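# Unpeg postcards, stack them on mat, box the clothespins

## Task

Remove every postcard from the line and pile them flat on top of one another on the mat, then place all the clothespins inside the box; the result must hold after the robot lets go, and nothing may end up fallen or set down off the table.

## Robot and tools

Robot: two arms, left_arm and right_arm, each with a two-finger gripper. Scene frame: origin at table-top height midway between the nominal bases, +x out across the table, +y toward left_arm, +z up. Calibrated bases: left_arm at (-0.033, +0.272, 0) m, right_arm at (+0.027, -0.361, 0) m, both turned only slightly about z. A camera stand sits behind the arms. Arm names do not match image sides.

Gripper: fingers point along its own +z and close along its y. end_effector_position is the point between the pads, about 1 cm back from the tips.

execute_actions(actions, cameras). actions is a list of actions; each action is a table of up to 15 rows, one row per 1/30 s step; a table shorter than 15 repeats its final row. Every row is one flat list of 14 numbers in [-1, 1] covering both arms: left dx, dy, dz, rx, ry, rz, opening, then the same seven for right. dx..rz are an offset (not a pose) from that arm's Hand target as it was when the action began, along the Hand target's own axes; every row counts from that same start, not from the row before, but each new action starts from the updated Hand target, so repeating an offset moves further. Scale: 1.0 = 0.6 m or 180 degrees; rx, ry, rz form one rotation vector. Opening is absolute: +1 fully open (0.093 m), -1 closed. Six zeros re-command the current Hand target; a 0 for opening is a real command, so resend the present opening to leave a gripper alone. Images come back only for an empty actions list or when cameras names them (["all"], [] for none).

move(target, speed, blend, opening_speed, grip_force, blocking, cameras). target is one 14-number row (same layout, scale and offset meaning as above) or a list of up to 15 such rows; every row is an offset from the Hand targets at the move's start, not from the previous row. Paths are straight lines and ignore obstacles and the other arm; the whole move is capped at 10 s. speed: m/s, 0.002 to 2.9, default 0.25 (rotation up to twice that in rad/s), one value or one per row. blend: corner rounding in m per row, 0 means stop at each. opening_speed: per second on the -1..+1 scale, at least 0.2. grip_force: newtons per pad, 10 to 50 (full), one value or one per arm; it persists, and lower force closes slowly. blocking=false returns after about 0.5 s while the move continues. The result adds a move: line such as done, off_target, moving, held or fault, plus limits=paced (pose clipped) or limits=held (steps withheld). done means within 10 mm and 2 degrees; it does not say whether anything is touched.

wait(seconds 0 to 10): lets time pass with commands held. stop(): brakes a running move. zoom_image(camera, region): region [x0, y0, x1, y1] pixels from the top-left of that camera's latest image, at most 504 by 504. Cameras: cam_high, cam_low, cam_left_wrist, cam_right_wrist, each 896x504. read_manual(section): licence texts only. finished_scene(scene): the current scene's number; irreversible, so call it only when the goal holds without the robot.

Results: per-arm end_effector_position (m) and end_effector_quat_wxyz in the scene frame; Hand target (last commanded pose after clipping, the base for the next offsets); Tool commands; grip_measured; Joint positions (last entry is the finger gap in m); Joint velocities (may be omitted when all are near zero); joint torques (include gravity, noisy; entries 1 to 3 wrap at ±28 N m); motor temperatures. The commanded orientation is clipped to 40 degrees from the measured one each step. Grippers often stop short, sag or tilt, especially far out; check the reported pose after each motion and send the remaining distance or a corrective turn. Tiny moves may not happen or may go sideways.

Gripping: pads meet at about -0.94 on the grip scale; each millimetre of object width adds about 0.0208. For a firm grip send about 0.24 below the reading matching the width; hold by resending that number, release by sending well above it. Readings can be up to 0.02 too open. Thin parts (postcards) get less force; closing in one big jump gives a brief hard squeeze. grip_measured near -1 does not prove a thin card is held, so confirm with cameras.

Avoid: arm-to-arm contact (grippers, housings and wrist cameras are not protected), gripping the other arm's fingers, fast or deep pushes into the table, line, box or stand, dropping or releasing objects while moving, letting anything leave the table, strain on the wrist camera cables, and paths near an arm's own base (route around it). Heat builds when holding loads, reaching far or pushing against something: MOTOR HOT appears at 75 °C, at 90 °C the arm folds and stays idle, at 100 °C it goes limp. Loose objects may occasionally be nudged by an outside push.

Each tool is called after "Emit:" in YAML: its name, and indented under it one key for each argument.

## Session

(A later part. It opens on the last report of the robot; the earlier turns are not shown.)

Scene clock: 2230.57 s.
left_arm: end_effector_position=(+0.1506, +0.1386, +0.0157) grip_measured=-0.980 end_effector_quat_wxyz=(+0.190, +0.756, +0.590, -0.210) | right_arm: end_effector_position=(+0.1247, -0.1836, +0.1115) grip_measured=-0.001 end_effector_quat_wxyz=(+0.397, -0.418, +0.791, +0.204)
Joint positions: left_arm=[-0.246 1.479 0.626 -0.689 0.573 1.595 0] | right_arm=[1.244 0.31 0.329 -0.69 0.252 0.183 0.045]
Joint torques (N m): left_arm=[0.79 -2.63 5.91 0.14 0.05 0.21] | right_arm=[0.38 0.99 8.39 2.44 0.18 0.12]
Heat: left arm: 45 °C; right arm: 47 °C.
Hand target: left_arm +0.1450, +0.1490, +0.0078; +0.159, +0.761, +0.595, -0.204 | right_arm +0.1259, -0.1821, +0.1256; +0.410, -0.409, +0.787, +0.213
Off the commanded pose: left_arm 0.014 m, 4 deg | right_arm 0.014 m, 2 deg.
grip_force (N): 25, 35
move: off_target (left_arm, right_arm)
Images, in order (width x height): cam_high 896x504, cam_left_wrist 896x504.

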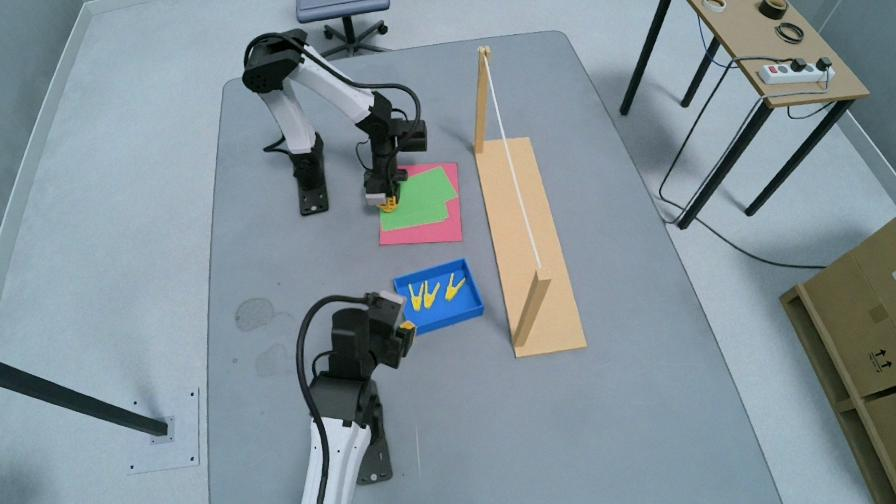

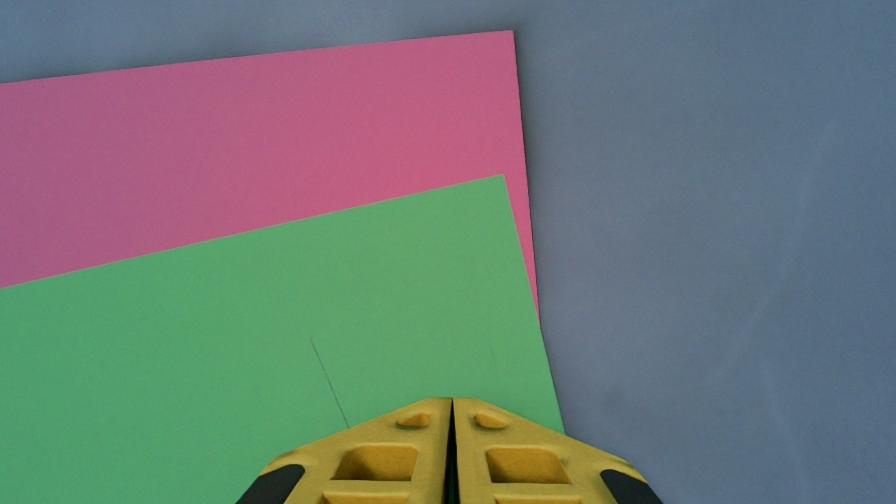

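Emit:
move:
  target:
    - [-0.0158, 0.0132, 0.0013, 0, 0, 0, -1, 0, 0, 0, 0, 0, 0, 0.0]
    - [-0.0417, 0.0132, -0.0433, 0, 0, 0, -1, 0, 0, 0, 0, 0, 0, 0.0]
    - [-0.0343, 0.2065, -0.0422, -0.1778, 0, -0.3079, -1, 0, 0, 0, 0, 0, 0, 0.0]
  speed: [0.03, 0.05, 0.12]
  blend: [0.002, 0.01, 0]
  cameras: ["cam_left_wrist", "cam_high"]

Emit:
zoom_image:
  camera: "cam_high"
  region: [340, 120, 520, 360]

Scene clock: 2268.47 s.
left_arm: end_effector_position=(+0.2538, +0.1187, +0.0334) grip_measured=-0.980 end_effector_quat_wxyz=(+0.229, +0.336, +0.909, -0.090) | right_arm: end_effector_position=(+0.1247, -0.1836, +0.1115) grip_measured=-0.001 end_effector_quat_wxyz=(+0.397, -0.418, +0.791, +0.204)
Joint positions: left_arm=[-0.445 1.487 0.708 -0.316 0.149 0.257 0] | right_arm=[1.244 0.31 0.329 -0.69 0.252 0.183 0.045]
Joint torques (N m): left_arm=[-0.23 -4.15 9.21 1.72 0.12 -0.21] | right_arm=[0.36 0.98 8.39 2.44 0.18 0.12]
Heat: left arm: 45 °C; right arm: 47 °C.
Hand target: left_arm +0.2640, +0.1142, +0.0398; +0.243, +0.330, +0.908, -0.089 | right_arm +0.1259, -0.1821, +0.1256; +0.410, -0.409, +0.787, +0.213
Off the commanded pose: left_arm 0.013 m, 2 deg | right_arm 0.014 m, 2 deg.
grip_force (N): 25, 35
move: off_target (left_arm, right_arm)
Images, in order (width x height): cam_high 896x504, cam_left_wrist 896x504.

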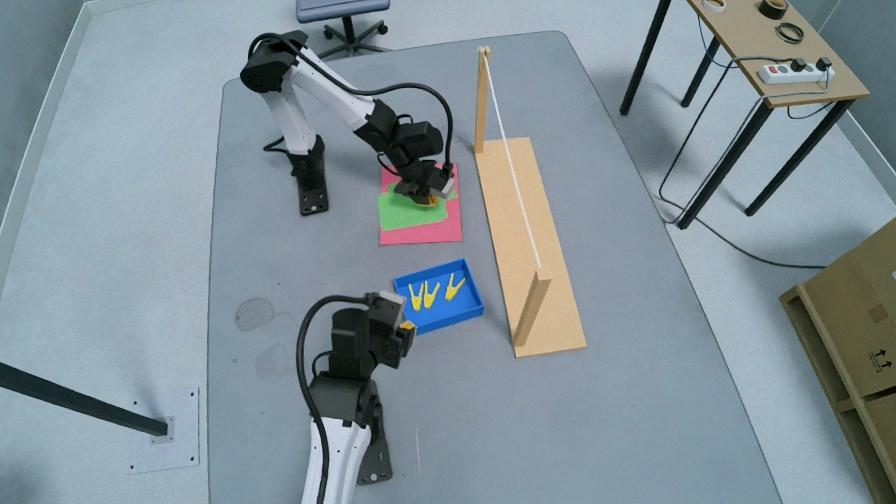

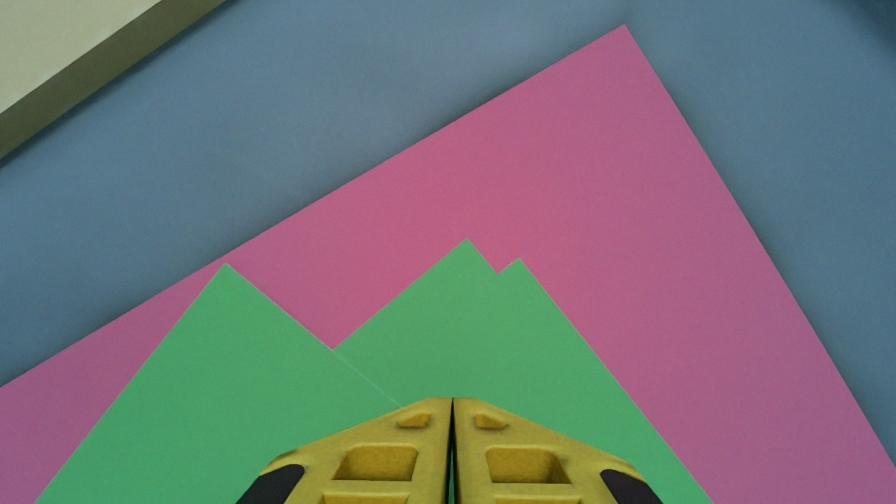

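Scaled by 2.100.

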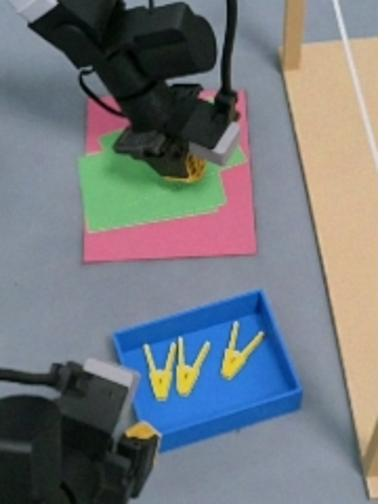

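Emit:
move:
  target:
    - [0, 0, 0, 0, 0, 0, -1, 0, 0, 0, 0, 0, 0, 0.0]
    - [0.025, 0, 0.0433, 0, 0, 0, -1, 0, 0, 0, 0, 0, 0, 0.0]
    - [-0.0162, -0.0255, 0.067, 0.0139, 0, 0.024, -1, 0, 0, 0, 0, 0, 0, 0.0]
  speed: [0.05, 0.04, 0.04]
  cameras: ["cam_left_wrist", "cam_high"]

Emit:
zoom_image:
  camera: "cam_high"
  region: [340, 120, 520, 360]

Scene clock: 2287.30 s.
left_arm: end_effector_position=(+0.2790, +0.0867, +0.0149) grip_measured=-0.980 end_effector_quat_wxyz=(+0.252, +0.359, +0.893, -0.098) | right_arm: end_effector_position=(+0.1247, -0.1836, +0.1115) grip_measured=-0.001 end_effector_quat_wxyz=(+0.397, -0.418, +0.791, +0.204)
Joint positions: left_arm=[-0.499 1.651 0.754 -0.145 0.147 0.256 0] | right_arm=[1.244 0.31 0.329 -0.69 0.252 0.183 0.045]
Joint torques (N m): left_arm=[-0.31 -4.36 7.87 1.49 0.25 0.12] | right_arm=[0.38 0.99 8.39 2.44 0.18 0.12]
Heat: left arm: 45 °C; right arm: 47 °C.
Hand target: left_arm +0.2759, +0.0841, +0.0098; +0.239, +0.369, +0.893, -0.099 | right_arm +0.1259, -0.1821, +0.1256; +0.410, -0.409, +0.787, +0.213
Off the commanded pose: left_arm 0.006 m, 2 deg | right_arm 0.014 m, 2 deg.
grip_force (N): 25, 35
move: off_target (right_arm)
Images, in order (width x height): cam_high 896x504, cam_left_wrist 896x504.

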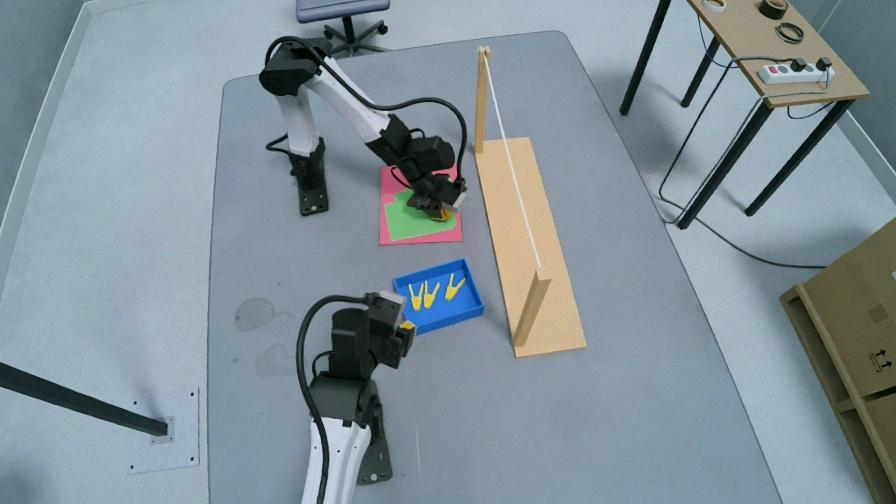

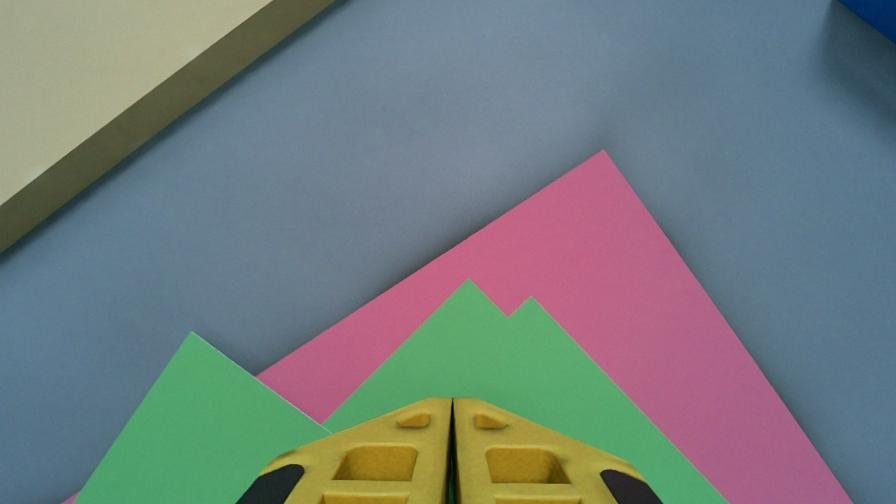

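Scaled by 2.100.

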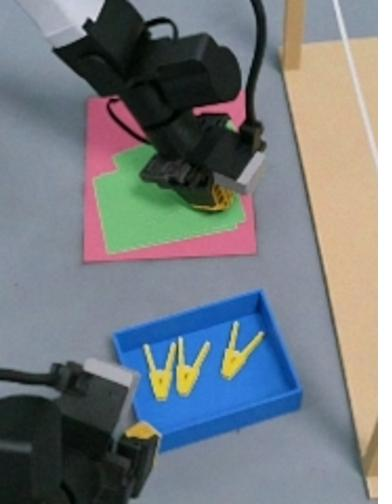

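Emit:
move:
  target:
    - [-0.0253, 0.0066, -0.0433, 0, 0, 0, -1, 0, 0, 0, 0, 0, 0, 0.0]
    - [0.1282, -0.1162, -0.1323, 0.0417, 0, 0.0722, -1, 0, 0, 0, 0, 0, 0, 0.0]
  speed: [0.05, 0.12]
  blend: [0.005, 0]
  cameras: ["cam_left_wrist"]

Scene clock: 2331.20 s.
left_arm: end_effector_position=(+0.1562, +0.1102, +0.0410) grip_measured=-0.980 end_effector_quat_wxyz=(+0.225, +0.472, +0.843, -0.126) | right_arm: end_effector_position=(+0.1247, -0.1836, +0.1115) grip_measured=-0.001 end_effector_quat_wxyz=(+0.397, -0.418, +0.791, +0.204)
Joint positions: left_arm=[-0.585 1.121 0.48 -0.455 0.228 0.413 0] | right_arm=[1.244 0.31 0.329 -0.69 0.252 0.183 0.045]
Joint torques (N m): left_arm=[-0.18 -3.07 6.68 1.52 0.33 0.15] | right_arm=[0.36 0.99 8.39 2.44 0.18 0.12]
Heat: left arm: 47 °C; right arm: 47 °C.
Hand target: left_arm +0.1515, +0.1098, +0.0403; +0.224, +0.483, +0.837, -0.130 | right_arm +0.1259, -0.1821, +0.1256; +0.410, -0.409, +0.787, +0.213
Off the commanded pose: left_arm 0.005 m, 1 deg | right_arm 0.014 m, 2 deg.
grip_force (N): 25, 35
move: off_target (right_arm)
Images, in order (width x height): cam_left_wrist 896x504.

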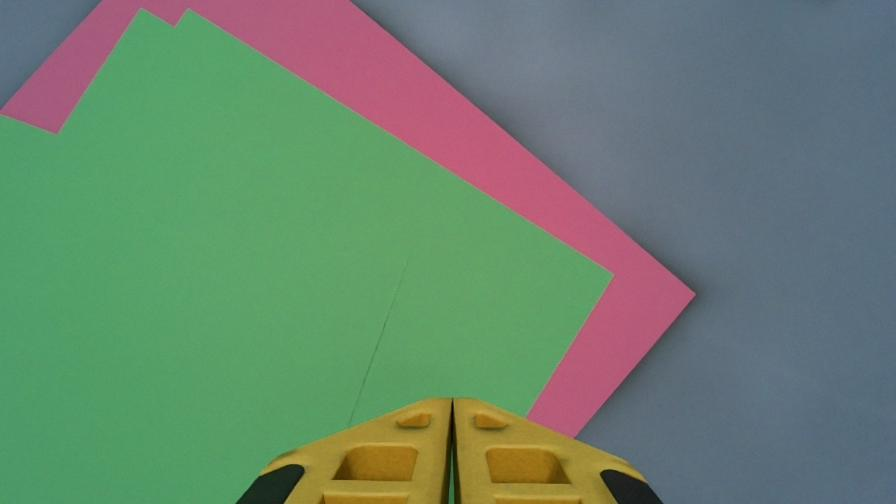

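Emit:
move:
  target:
    - [0.025, 0, 0.0433, 0, 0, 0, -1, 0, 0, 0, 0, 0, 0, 0.0]
    - [0.0697, 0.0105, 0.0175, 0.0611, 0, 0.1058, -1, 0, 0, 0, 0, 0, 0, 0.0]
  speed: [0.04, 0.04]
  cameras: ["cam_left_wrist", "cam_high"]

Emit:
zoom_image:
  camera: "cam_high"
  region: [340, 120, 520, 360]

Scene clock: 2347.37 s.
left_arm: end_effector_position=(+0.1480, +0.1328, +0.0155) grip_measured=-0.980 end_effector_quat_wxyz=(+0.220, +0.631, +0.724, -0.171) | right_arm: end_effector_position=(+0.1247, -0.1836, +0.1115) grip_measured=-0.001 end_effector_quat_wxyz=(+0.397, -0.418, +0.791, +0.204)
Joint positions: left_arm=[-0.331 1.254 0.445 -0.471 0.492 1.062 0] | right_arm=[1.244 0.31 0.329 -0.69 0.252 0.183 0.045]
Joint torques (N m): left_arm=[0.8 -1.36 7.3 0.63 0.31 0.27] | right_arm=[0.36 0.98 8.39 2.44 0.18 0.12]
Heat: left arm: 47 °C; right arm: 47 °C.
Hand target: left_arm +0.1414, +0.1398, +0.0103; +0.195, +0.633, +0.729, -0.170 | right_arm +0.1259, -0.1821, +0.1256; +0.410, -0.409, +0.787, +0.213
Off the commanded pose: left_arm 0.011 m, 3 deg | right_arm 0.014 m, 2 deg.
grip_force (N): 25, 35
move: off_target (left_arm, right_arm)
Images, in order (width x height): cam_high 896x504, cam_left_wrist 896x504.

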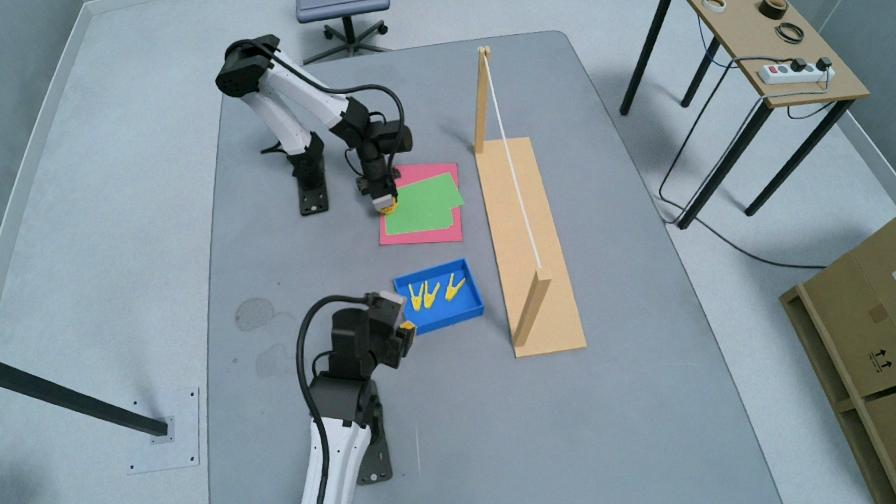

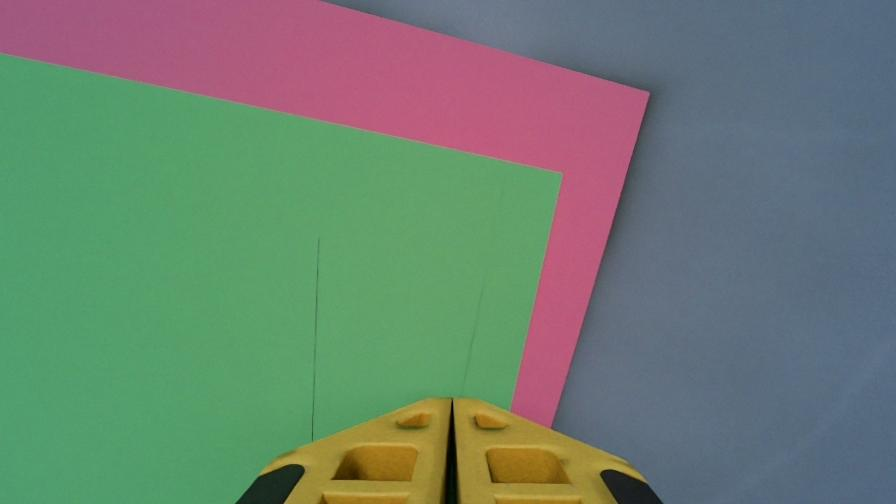

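Scaled by 2.100.

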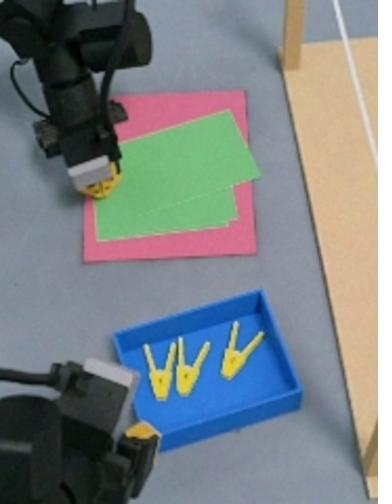

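Emit:
move:
  target: [0.002, -0.0175, -0.0012, 0, 0, 0, -1, 0, 0, 0, 0, 0, 0, 0.0]
  speed: 0.04
  cameras: ["cam_left_wrist", "cam_high"]

Emit:
zoom_image:
  camera: "cam_high"
  region: [370, 150, 490, 270]

Scene clock: 2365.90 s.
left_arm: end_effector_position=(+0.1406, +0.1348, +0.0160) grip_measured=-0.980 end_effector_quat_wxyz=(+0.214, +0.633, +0.724, -0.171) | right_arm: end_effector_position=(+0.1247, -0.1836, +0.1115) grip_measured=-0.001 end_effector_quat_wxyz=(+0.397, -0.418, +0.791, +0.204)
Joint positions: left_arm=[-0.337 1.223 0.435 -0.502 0.485 1.062 0] | right_arm=[1.244 0.31 0.329 -0.69 0.252 0.183 0.045]
Joint torques (N m): left_arm=[-0.05 -3.11 5.27 0.85 0.29 -0.1] | right_arm=[0.36 0.98 8.39 2.44 0.18 0.12]
Motor temperatures (°C): left_arm=[31 38 47 38 29 29 31] | right_arm=[31 34 47 45 31 29 30]
Heat: left arm: 47 °C; right arm: 47 °C.
Hand target: left_arm +0.1308, +0.1397, +0.0104; +0.195, +0.633, +0.729, -0.170 | right_arm +0.1259, -0.1821, +0.1256; +0.410, -0.409, +0.787, +0.213
Off the commanded pose: left_arm 0.012 m, 2 deg | right_arm 0.014 m, 2 deg.
grip_force (N): 25, 35
move: off_target (left_arm, right_arm)
Images, in order (width x height): cam_high 896x504, cam_left_wrist 896x504.

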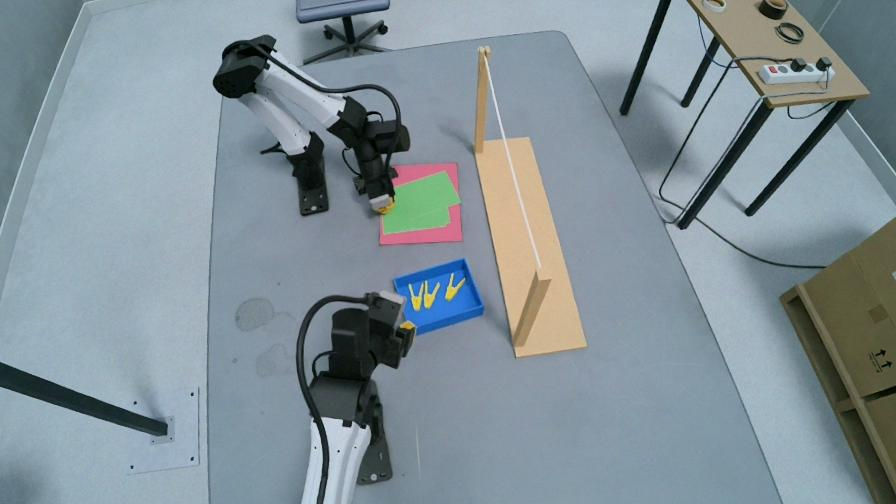

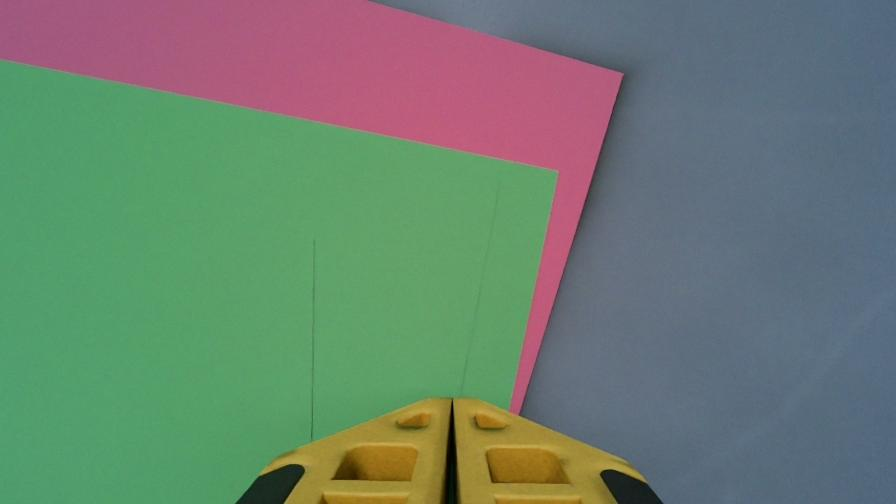

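Scaled by 4.200.

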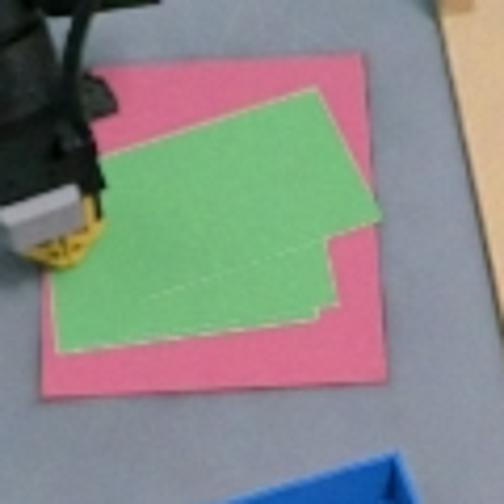

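Emit:
move:
  target:
    - [-0.0115, 0.015, 0.0008, 0, 0, 0, -1, 0, 0, 0, 0, 0, 0, 0.0]
    - [-0.0382, 0.015, -0.0453, 0, 0, 0, -1, 0, 0, 0, 0, 0, 0, 0.0]
    - [0.0767, 0.252, -0.1205, -0.1722, 0, -0.2983, -1, 0, 0, 0, 0, 0, 0, 0.0]
  speed: [0.03, 0.05, 0.12]
  blend: [0.002, 0.01, 0]
  cameras: ["cam_left_wrist", "cam_high"]

Emit:
zoom_image:
  camera: "cam_high"
  region: [370, 150, 490, 270]

Scene clock: 2404.03 s.
left_arm: end_effector_position=(+0.2586, +0.2334, +0.0425) grip_measured=-0.980 end_effector_quat_wxyz=(+0.240, +0.177, +0.953, -0.051) | right_arm: end_effector_position=(+0.1247, -0.1836, +0.1115) grip_measured=-0.001 end_effector_quat_wxyz=(+0.397, -0.418, +0.791, +0.204)
Joint positions: left_arm=[-0.068 1.339 0.631 -0.393 0.167 0.291 0] | right_arm=[1.244 0.31 0.329 -0.69 0.252 0.183 0.045]
Joint torques (N m): left_arm=[0.62 -3.15 9.51 1.71 0.12 -0.18] | right_arm=[0.38 0.98 8.39 2.44 0.18 0.12]
Heat: left arm: 46 °C; right arm: 48 °C.
Hand target: left_arm +0.2700, +0.2361, +0.0498; +0.254, +0.167, +0.951, -0.045 | right_arm +0.1259, -0.1821, +0.1256; +0.410, -0.409, +0.787, +0.213
Off the commanded pose: left_arm 0.014 m, 2 deg | right_arm 0.014 m, 2 deg.
grip_force (N): 25, 35
move: off_target (left_arm, right_arm)
Images, in order (width x height): cam_high 896x504, cam_left_wrist 896x504.

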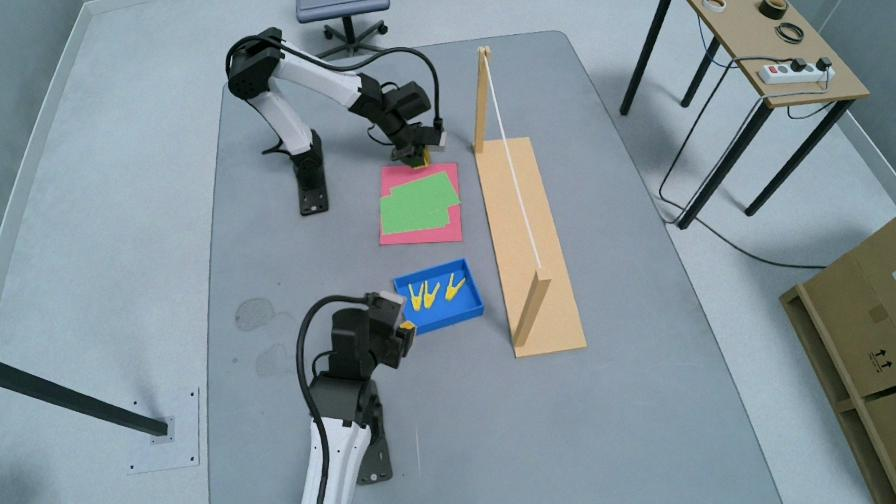

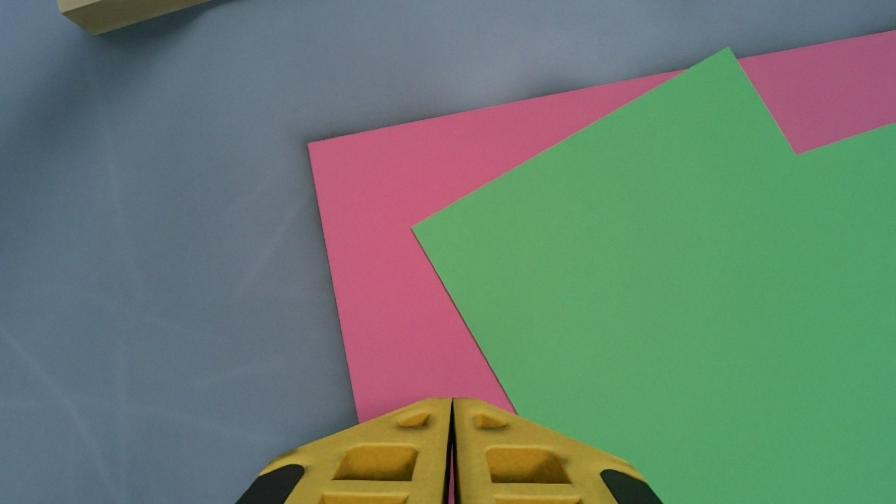

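Scaled by 4.200.

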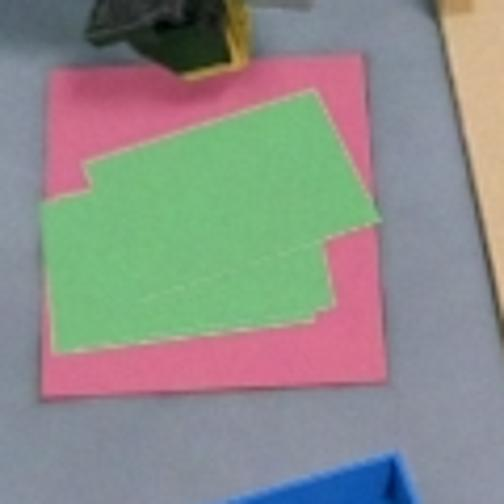

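Emit:
move:
  target: [-0.0067, 0.0285, 0.0385, 0, 0, 0, -1, 0, 0, 0, 0, 0, 0, 0.0]
  speed: 0.06
  cameras: ["cam_left_wrist"]

Scene clock: 2425.27 s.
left_arm: end_effector_position=(+0.2786, +0.2471, +0.0251) grip_measured=-0.980 end_effector_quat_wxyz=(+0.239, +0.160, +0.957, -0.046) | right_arm: end_effector_position=(+0.1247, -0.1836, +0.1115) grip_measured=-0.001 end_effector_quat_wxyz=(+0.397, -0.418, +0.791, +0.204)
Joint positions: left_arm=[-0.021 1.465 0.654 -0.296 0.169 0.302 0] | right_arm=[1.244 0.31 0.329 -0.69 0.252 0.183 0.045]
Joint torques (N m): left_arm=[0.83 -4.03 9.29 1.64 0.26 0.19] | right_arm=[0.36 0.98 8.39 2.44 0.18 0.12]
Heat: left arm: 48 °C; right arm: 48 °C.
Hand target: left_arm +0.2899, +0.2472, +0.0317; +0.254, +0.167, +0.952, -0.045 | right_arm +0.1259, -0.1821, +0.1256; +0.410, -0.409, +0.787, +0.213
Off the commanded pose: left_arm 0.013 m, 2 deg | right_arm 0.014 m, 2 deg.
grip_force (N): 25, 35
move: off_target (left_arm, right_arm)
Images, in order (width x height): cam_left_wrist 896x504.

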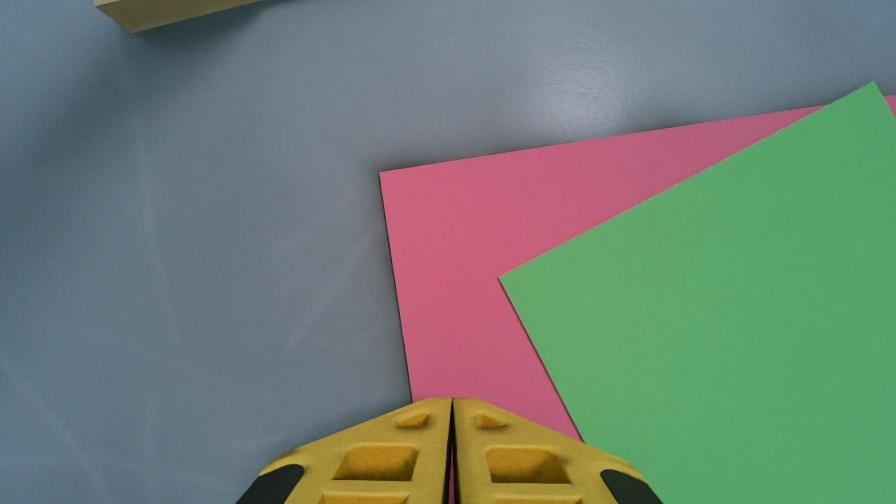

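Emit:
move:
  target:
    - [0.0185, 0, 0.032, 0, 0, 0, -1, 0, 0, 0, 0, 0, 0, 0.0]
    - [0, -0.0595, 0.0428, 0, 0, 0, -1, 0, 0, 0, 0, 0, 0, 0.0]
  speed: 0.04
  cameras: ["cam_left_wrist", "cam_high"]

Emit:
zoom_image:
  camera: "cam_high"
  region: [370, 150, 490, 270]

Scene clock: 2443.17 s.
left_arm: end_effector_position=(+0.2912, +0.2089, +0.0143) grip_measured=-0.980 end_effector_quat_wxyz=(+0.259, +0.173, +0.949, -0.048) | right_arm: end_effector_position=(+0.1247, -0.1836, +0.1115) grip_measured=-0.001 end_effector_quat_wxyz=(+0.397, -0.418, +0.791, +0.204)
Joint positions: left_arm=[-0.165 1.532 0.637 -0.153 0.116 0.197 0] | right_arm=[1.244 0.31 0.329 -0.69 0.252 0.183 0.045]
Joint torques (N m): left_arm=[-0.09 -4.07 6.08 1.67 0.14 -0.29] | right_arm=[0.36 0.98 8.39 2.44 0.18 0.12]
Heat: left arm: 49 °C; right arm: 48 °C.
Hand target: left_arm +0.2897, +0.2092, +0.0095; +0.254, +0.167, +0.951, -0.045 | right_arm +0.1259, -0.1821, +0.1256; +0.410, -0.409, +0.787, +0.213
Off the commanded pose: left_arm 0.005 m, 1 deg | right_arm 0.014 m, 2 deg.
grip_force (N): 25, 35
move: off_target (right_arm)
Images, in order (width x height): cam_high 896x504, cam_left_wrist 896x504.

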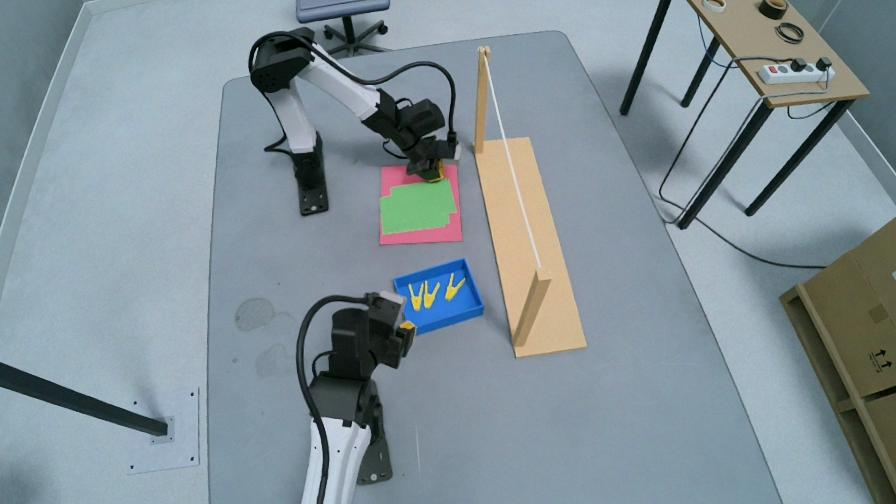

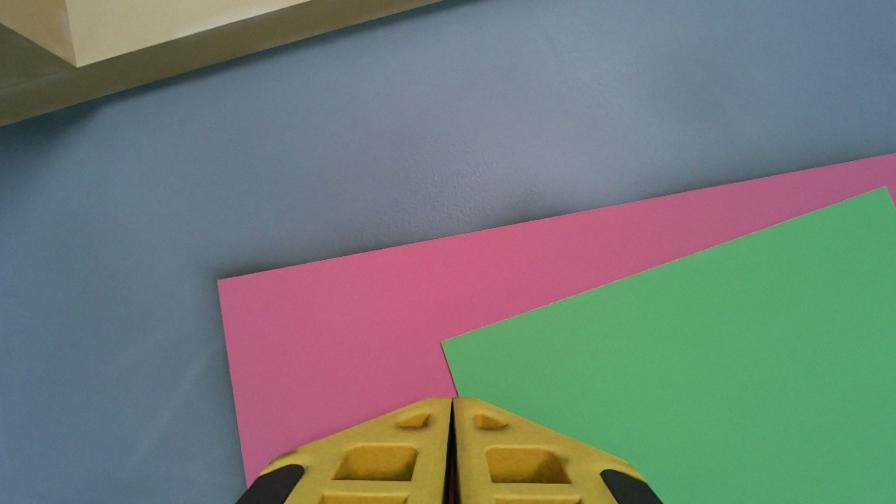

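Scaled by 4.200.

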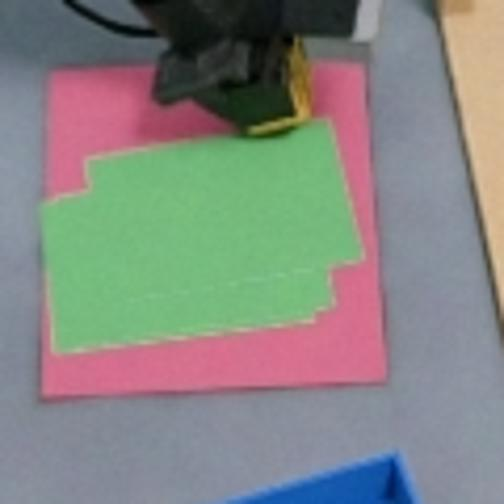

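Emit:
move:
  target:
    - [-0.004, 0.0188, -0.0208, 0, 0, 0, -1, 0, 0, 0, 0, 0, 0, 0.0]
    - [0.0543, -0.0057, -0.0545, 0, 0, 0, -1, 0, 0, 0, 0, 0, 0, 0.0]
    - [0.0643, -0.0057, -0.0372, 0, 0, 0, -1, 0, 0, 0, 0, 0, 0, 0.0]
    - [0.045, -0.0668, -0.026, 0, 0, 0, -1, 0, 0, 0, 0, 0, 0, 0.0]
  speed: [0.04, 0.06, 0.04, 0.04]
  blend: [0.003, 0.003, 0.002, 0]
  cameras: ["cam_left_wrist", "cam_high"]

Emit:
zoom_image:
  camera: "cam_high"
  region: [370, 150, 490, 270]

Scene clock: 2482.37 s.
left_arm: end_effector_position=(+0.2491, +0.1836, +0.0135) grip_measured=-0.980 end_effector_quat_wxyz=(+0.267, +0.171, +0.947, -0.044) | right_arm: end_effector_position=(+0.1247, -0.1836, +0.1115) grip_measured=-0.001 end_effector_quat_wxyz=(+0.397, -0.418, +0.791, +0.204)
Joint positions: left_arm=[-0.319 1.374 0.488 -0.138 0.029 0.062 0] | right_arm=[1.244 0.31 0.329 -0.69 0.252 0.183 0.045]
Joint torques (N m): left_arm=[-0.43 -2.33 7.72 1.51 0.15 -0.28] | right_arm=[0.36 0.99 8.39 2.44 0.18 0.12]
Heat: left arm: 47 °C; right arm: 48 °C.
Hand target: left_arm +0.2467, +0.1821, +0.0096; +0.254, +0.167, +0.951, -0.045 | right_arm +0.1259, -0.1821, +0.1256; +0.410, -0.409, +0.787, +0.213
Off the commanded pose: left_arm 0.005 m, 2 deg | right_arm 0.014 m, 2 deg.
grip_force (N): 25, 35
move: off_target (right_arm)
Images, in order (width x height): cam_high 896x504, cam_left_wrist 896x504.

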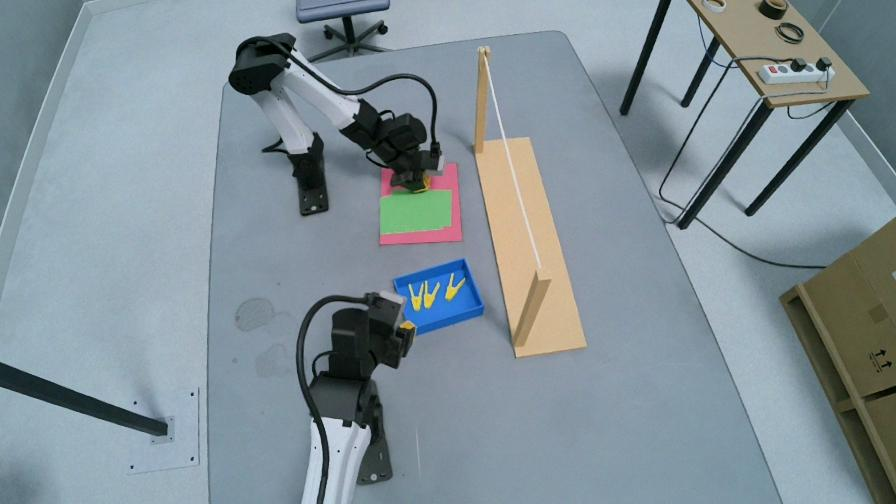

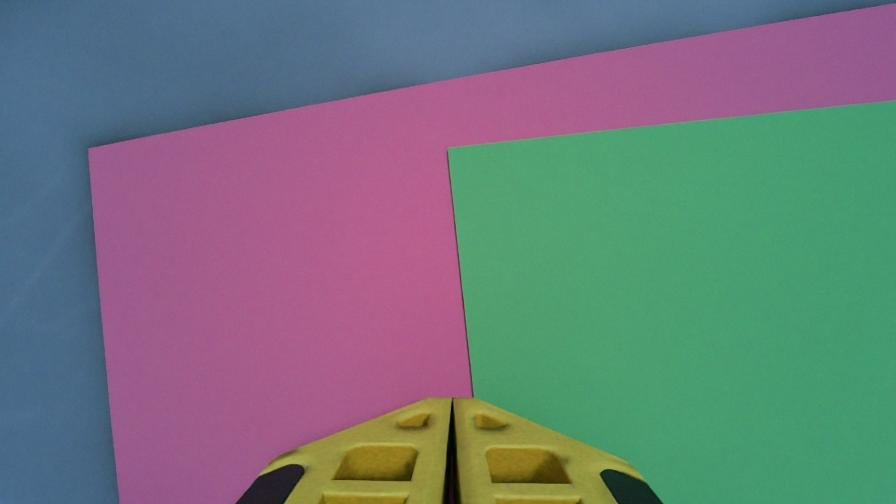

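Scaled by 4.200.

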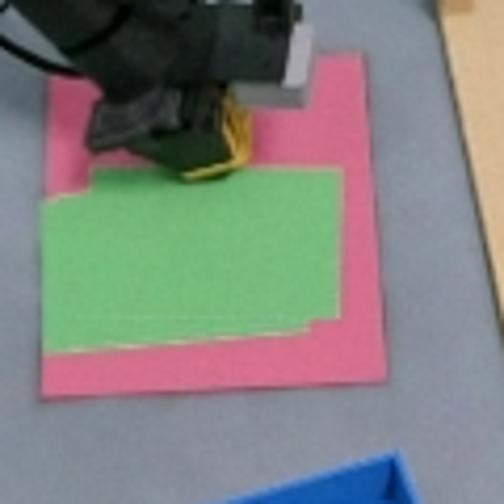

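Emit:
move:
  target:
    - [-0.0137, 0.0094, -0.0305, 0, 0, 0, -1, 0, 0, 0, 0, 0, 0, 0.0]
    - [0.007, -0.0862, -0.0423, 0, 0, 0, -1, 0, 0, 0, 0, 0, 0, 0.0]
    - [-0.0202, -0.0747, -0.0267, 0, 0, 0, -1, 0, 0, 0, 0, 0, 0, 0.0]
    - [-0.0043, -0.0747, 0.0007, 0, 0, 0, -1, 0, 0, 0, 0, 0, 0, 0.0]
    - [-0.0247, -0.0662, 0.0123, 0, 0, 0, -1, 0, 0, 0, 0, 0, 0, 0.0]
  speed: [0.04, 0.06, 0.05, 0.04, 0.03]
  blend: [0.004, 0.003, 0.002, 0, 0]
  cameras: ["cam_left_wrist", "cam_high"]

Emit:
zoom_image:
  camera: "cam_high"
  region: [370, 150, 490, 270]

Scene clock: 2508.37 s.
left_arm: end_effector_position=(+0.2492, +0.1374, +0.0147) grip_measured=-0.980 end_effector_quat_wxyz=(+0.265, +0.161, +0.949, -0.049) | right_arm: end_effector_position=(+0.1247, -0.1836, +0.1115) grip_measured=-0.001 end_effector_quat_wxyz=(+0.397, -0.418, +0.791, +0.204)
Joint positions: left_arm=[-0.513 1.448 0.553 -0.134 -0.067 -0.126 0] | right_arm=[1.244 0.31 0.329 -0.69 0.252 0.183 0.045]
Joint torques (N m): left_arm=[0.79 -2.59 7.92 1.55 0.14 0.15] | right_arm=[0.36 0.99 8.39 2.44 0.18 0.12]
Heat: left arm: 47 °C; right arm: 48 °C.
Hand target: left_arm +0.2487, +0.1392, +0.0106; +0.254, +0.167, +0.952, -0.045 | right_arm +0.1259, -0.1821, +0.1256; +0.410, -0.409, +0.787, +0.213
Off the commanded pose: left_arm 0.004 m, 2 deg | right_arm 0.014 m, 2 deg.
grip_force (N): 25, 35
move: off_target (right_arm)
Images, in order (width x height): cam_high 896x504, cam_left_wrist 896x504.

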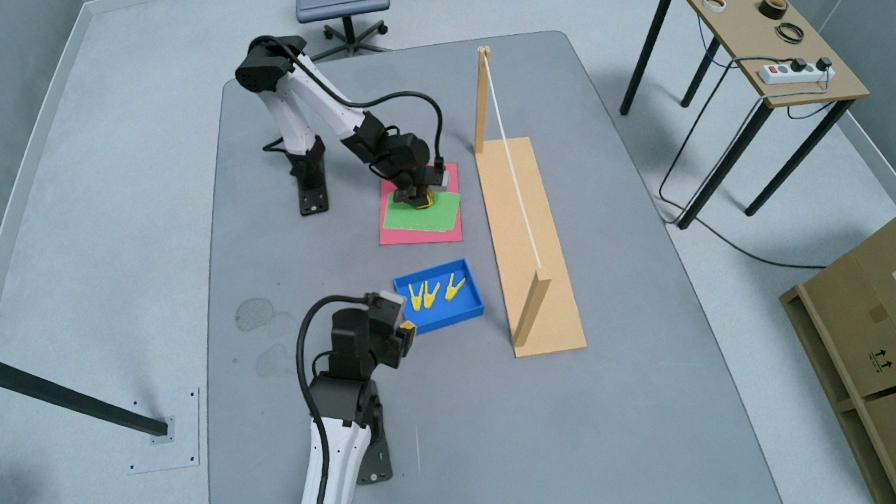

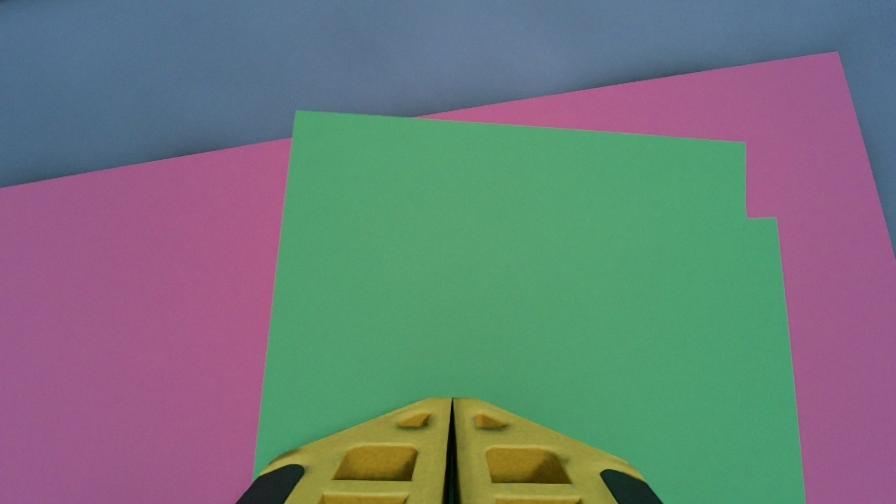

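Scaled by 4.200.

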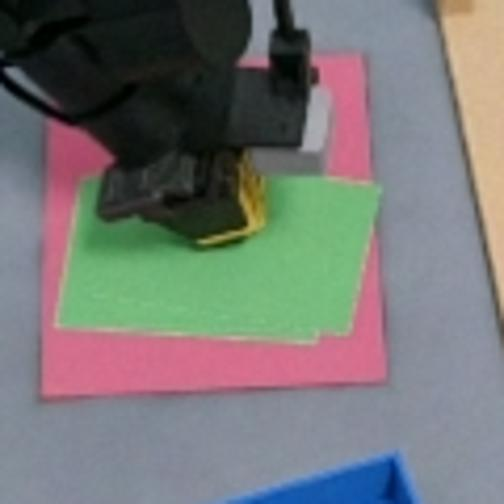

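Emit:
move:
  target: [0.019, -0.008, -0.011, -0.0278, 0, -0.0481, -1, 0, 0, 0, 0, 0, 0, 0.0]
  speed: 0.03
  cameras: ["cam_left_wrist", "cam_high"]

Emit:
zoom_image:
  camera: "cam_high"
  region: [370, 150, 490, 270]

Scene clock: 2519.97 s.
left_arm: end_effector_position=(+0.2438, +0.1352, +0.0146) grip_measured=-0.980 end_effector_quat_wxyz=(+0.272, +0.087, +0.958, -0.029) | right_arm: end_effector_position=(+0.1247, -0.1836, +0.1115) grip_measured=-0.001 end_effector_quat_wxyz=(+0.397, -0.418, +0.791, +0.204)
Joint positions: left_arm=[-0.593 1.448 0.553 -0.153 -0.189 -0.33 0] | right_arm=[1.244 0.31 0.329 -0.69 0.252 0.183 0.045]
Joint torques (N m): left_arm=[-0.12 -5.15 5.96 1.25 -0.03 -0.19] | right_arm=[0.36 0.98 8.39 2.44 0.18 0.12]
Heat: left arm: 48 °C; right arm: 48 °C.
Hand target: left_arm +0.2347, +0.1392, +0.0106; +0.257, +0.084, +0.962, -0.022 | right_arm +0.1259, -0.1821, +0.1256; +0.410, -0.409, +0.787, +0.213
Off the commanded pose: left_arm 0.011 m, 2 deg | right_arm 0.014 m, 2 deg.
grip_force (N): 25, 35
move: off_target (left_arm, right_arm)
Images, in order (width x height): cam_high 896x504, cam_left_wrist 896x504.

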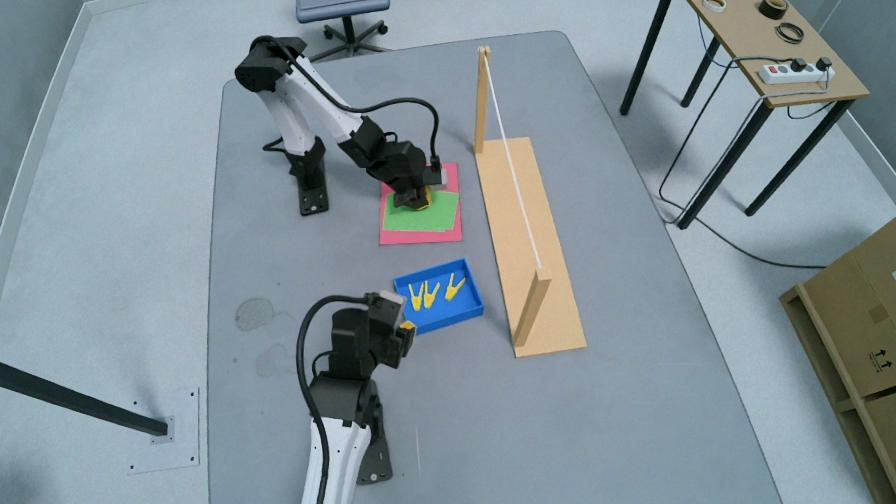

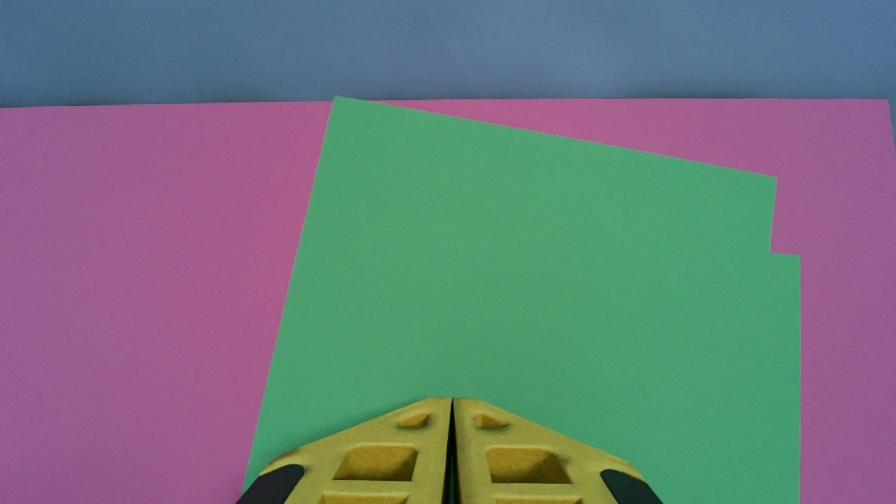

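Scaled by 4.200.

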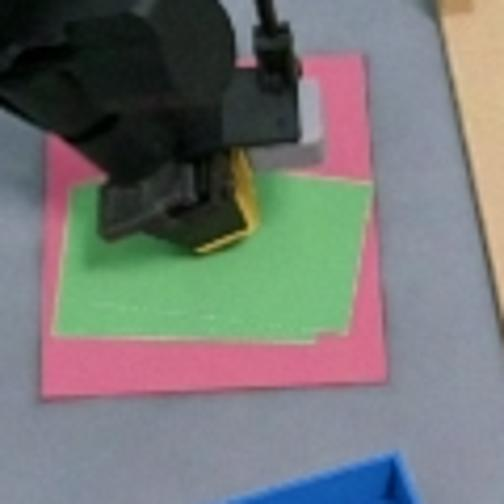

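Emit:
move:
  target:
    - [0.0071, -0.0014, -0.0041, 0, 0, 0, -1, 0, 0, 0, 0, 0, 0, 0.0]
    - [-0.0092, -0.0054, -0.0005, 0, 0, 0, -1, 0, 0, 0, 0, 0, 0, 0.0]
    - [-0.0483, -0.0054, -0.0683, 0, 0, 0, -1, 0, 0, 0, 0, 0, 0, 0.0]
    - [0.0572, 0.0695, -0.2638, 0, 0, 0, -1, 0, 0, 0, 0, 0, 0, 0.0]
  speed: [0.03, 0.03, 0.05, 0.15]
  blend: [0, 0, 0.01, 0]
  cameras: ["cam_low", "cam_high"]

Emit:
zoom_image:
  camera: "cam_high"
  region: [370, 150, 490, 270]

Emit:
zoom_image:
  camera: "cam_low"
  region: [420, 180, 780, 300]

Scene clock: 2540.47 s.
left_arm: end_effector_position=(+0.1329, +0.1994, +0.1216) grip_measured=-0.980 end_effector_quat_wxyz=(+0.247, +0.091, +0.964, -0.020) | right_arm: end_effector_position=(+0.1247, -0.1836, +0.1115) grip_measured=-0.001 end_effector_quat_wxyz=(+0.397, -0.418, +0.791, +0.204)
Joint positions: left_arm=[-0.625 0.729 0.673 -1.05 -0.196 -0.358 0] | right_arm=[1.244 0.31 0.329 -0.69 0.252 0.183 0.045]
Joint torques (N m): left_arm=[0.12 0.24 9.85 1.38 -0.14 -0.2] | right_arm=[0.38 0.99 8.4 2.44 0.18 0.12]
Heat: left arm: 48 °C; right arm: 48 °C.
Hand target: left_arm +0.1349, +0.1990, +0.1307; +0.257, +0.084, +0.962, -0.022 | right_arm +0.1259, -0.1821, +0.1256; +0.410, -0.409, +0.787, +0.213
Off the commanded pose: left_arm 0.009 m, 1 deg | right_arm 0.014 m, 2 deg.
grip_force (N): 25, 35
move: off_target (right_arm)
Images, in order (width x height): cam_high 896x504, cam_low 896x504.

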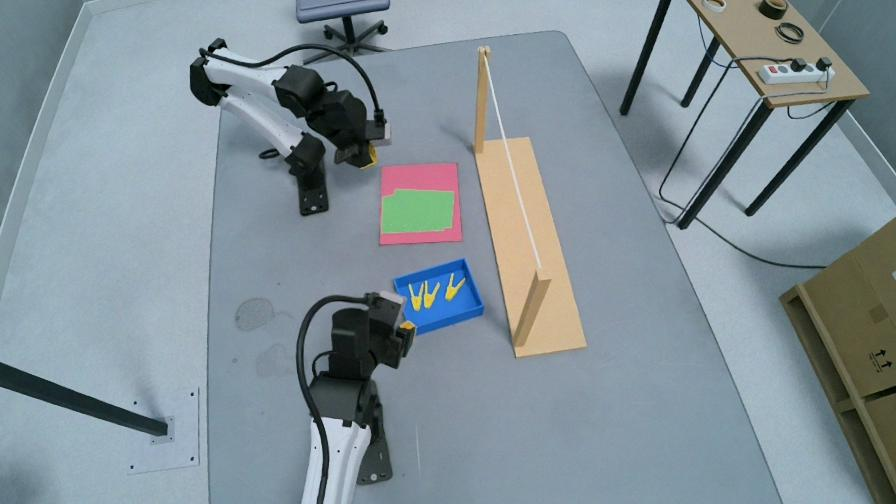

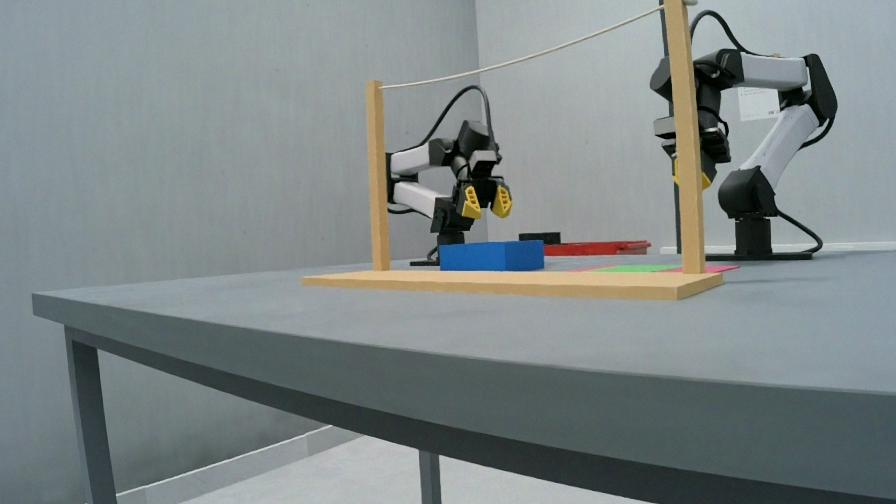

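Scaled by 4.200.

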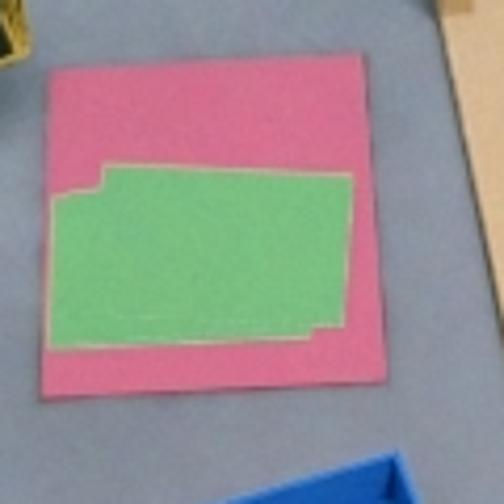

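Scaled by 1.400.

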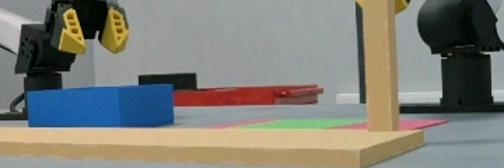

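Emit:
finished_scene:
  scene: 1

The scene is finished: the task was done.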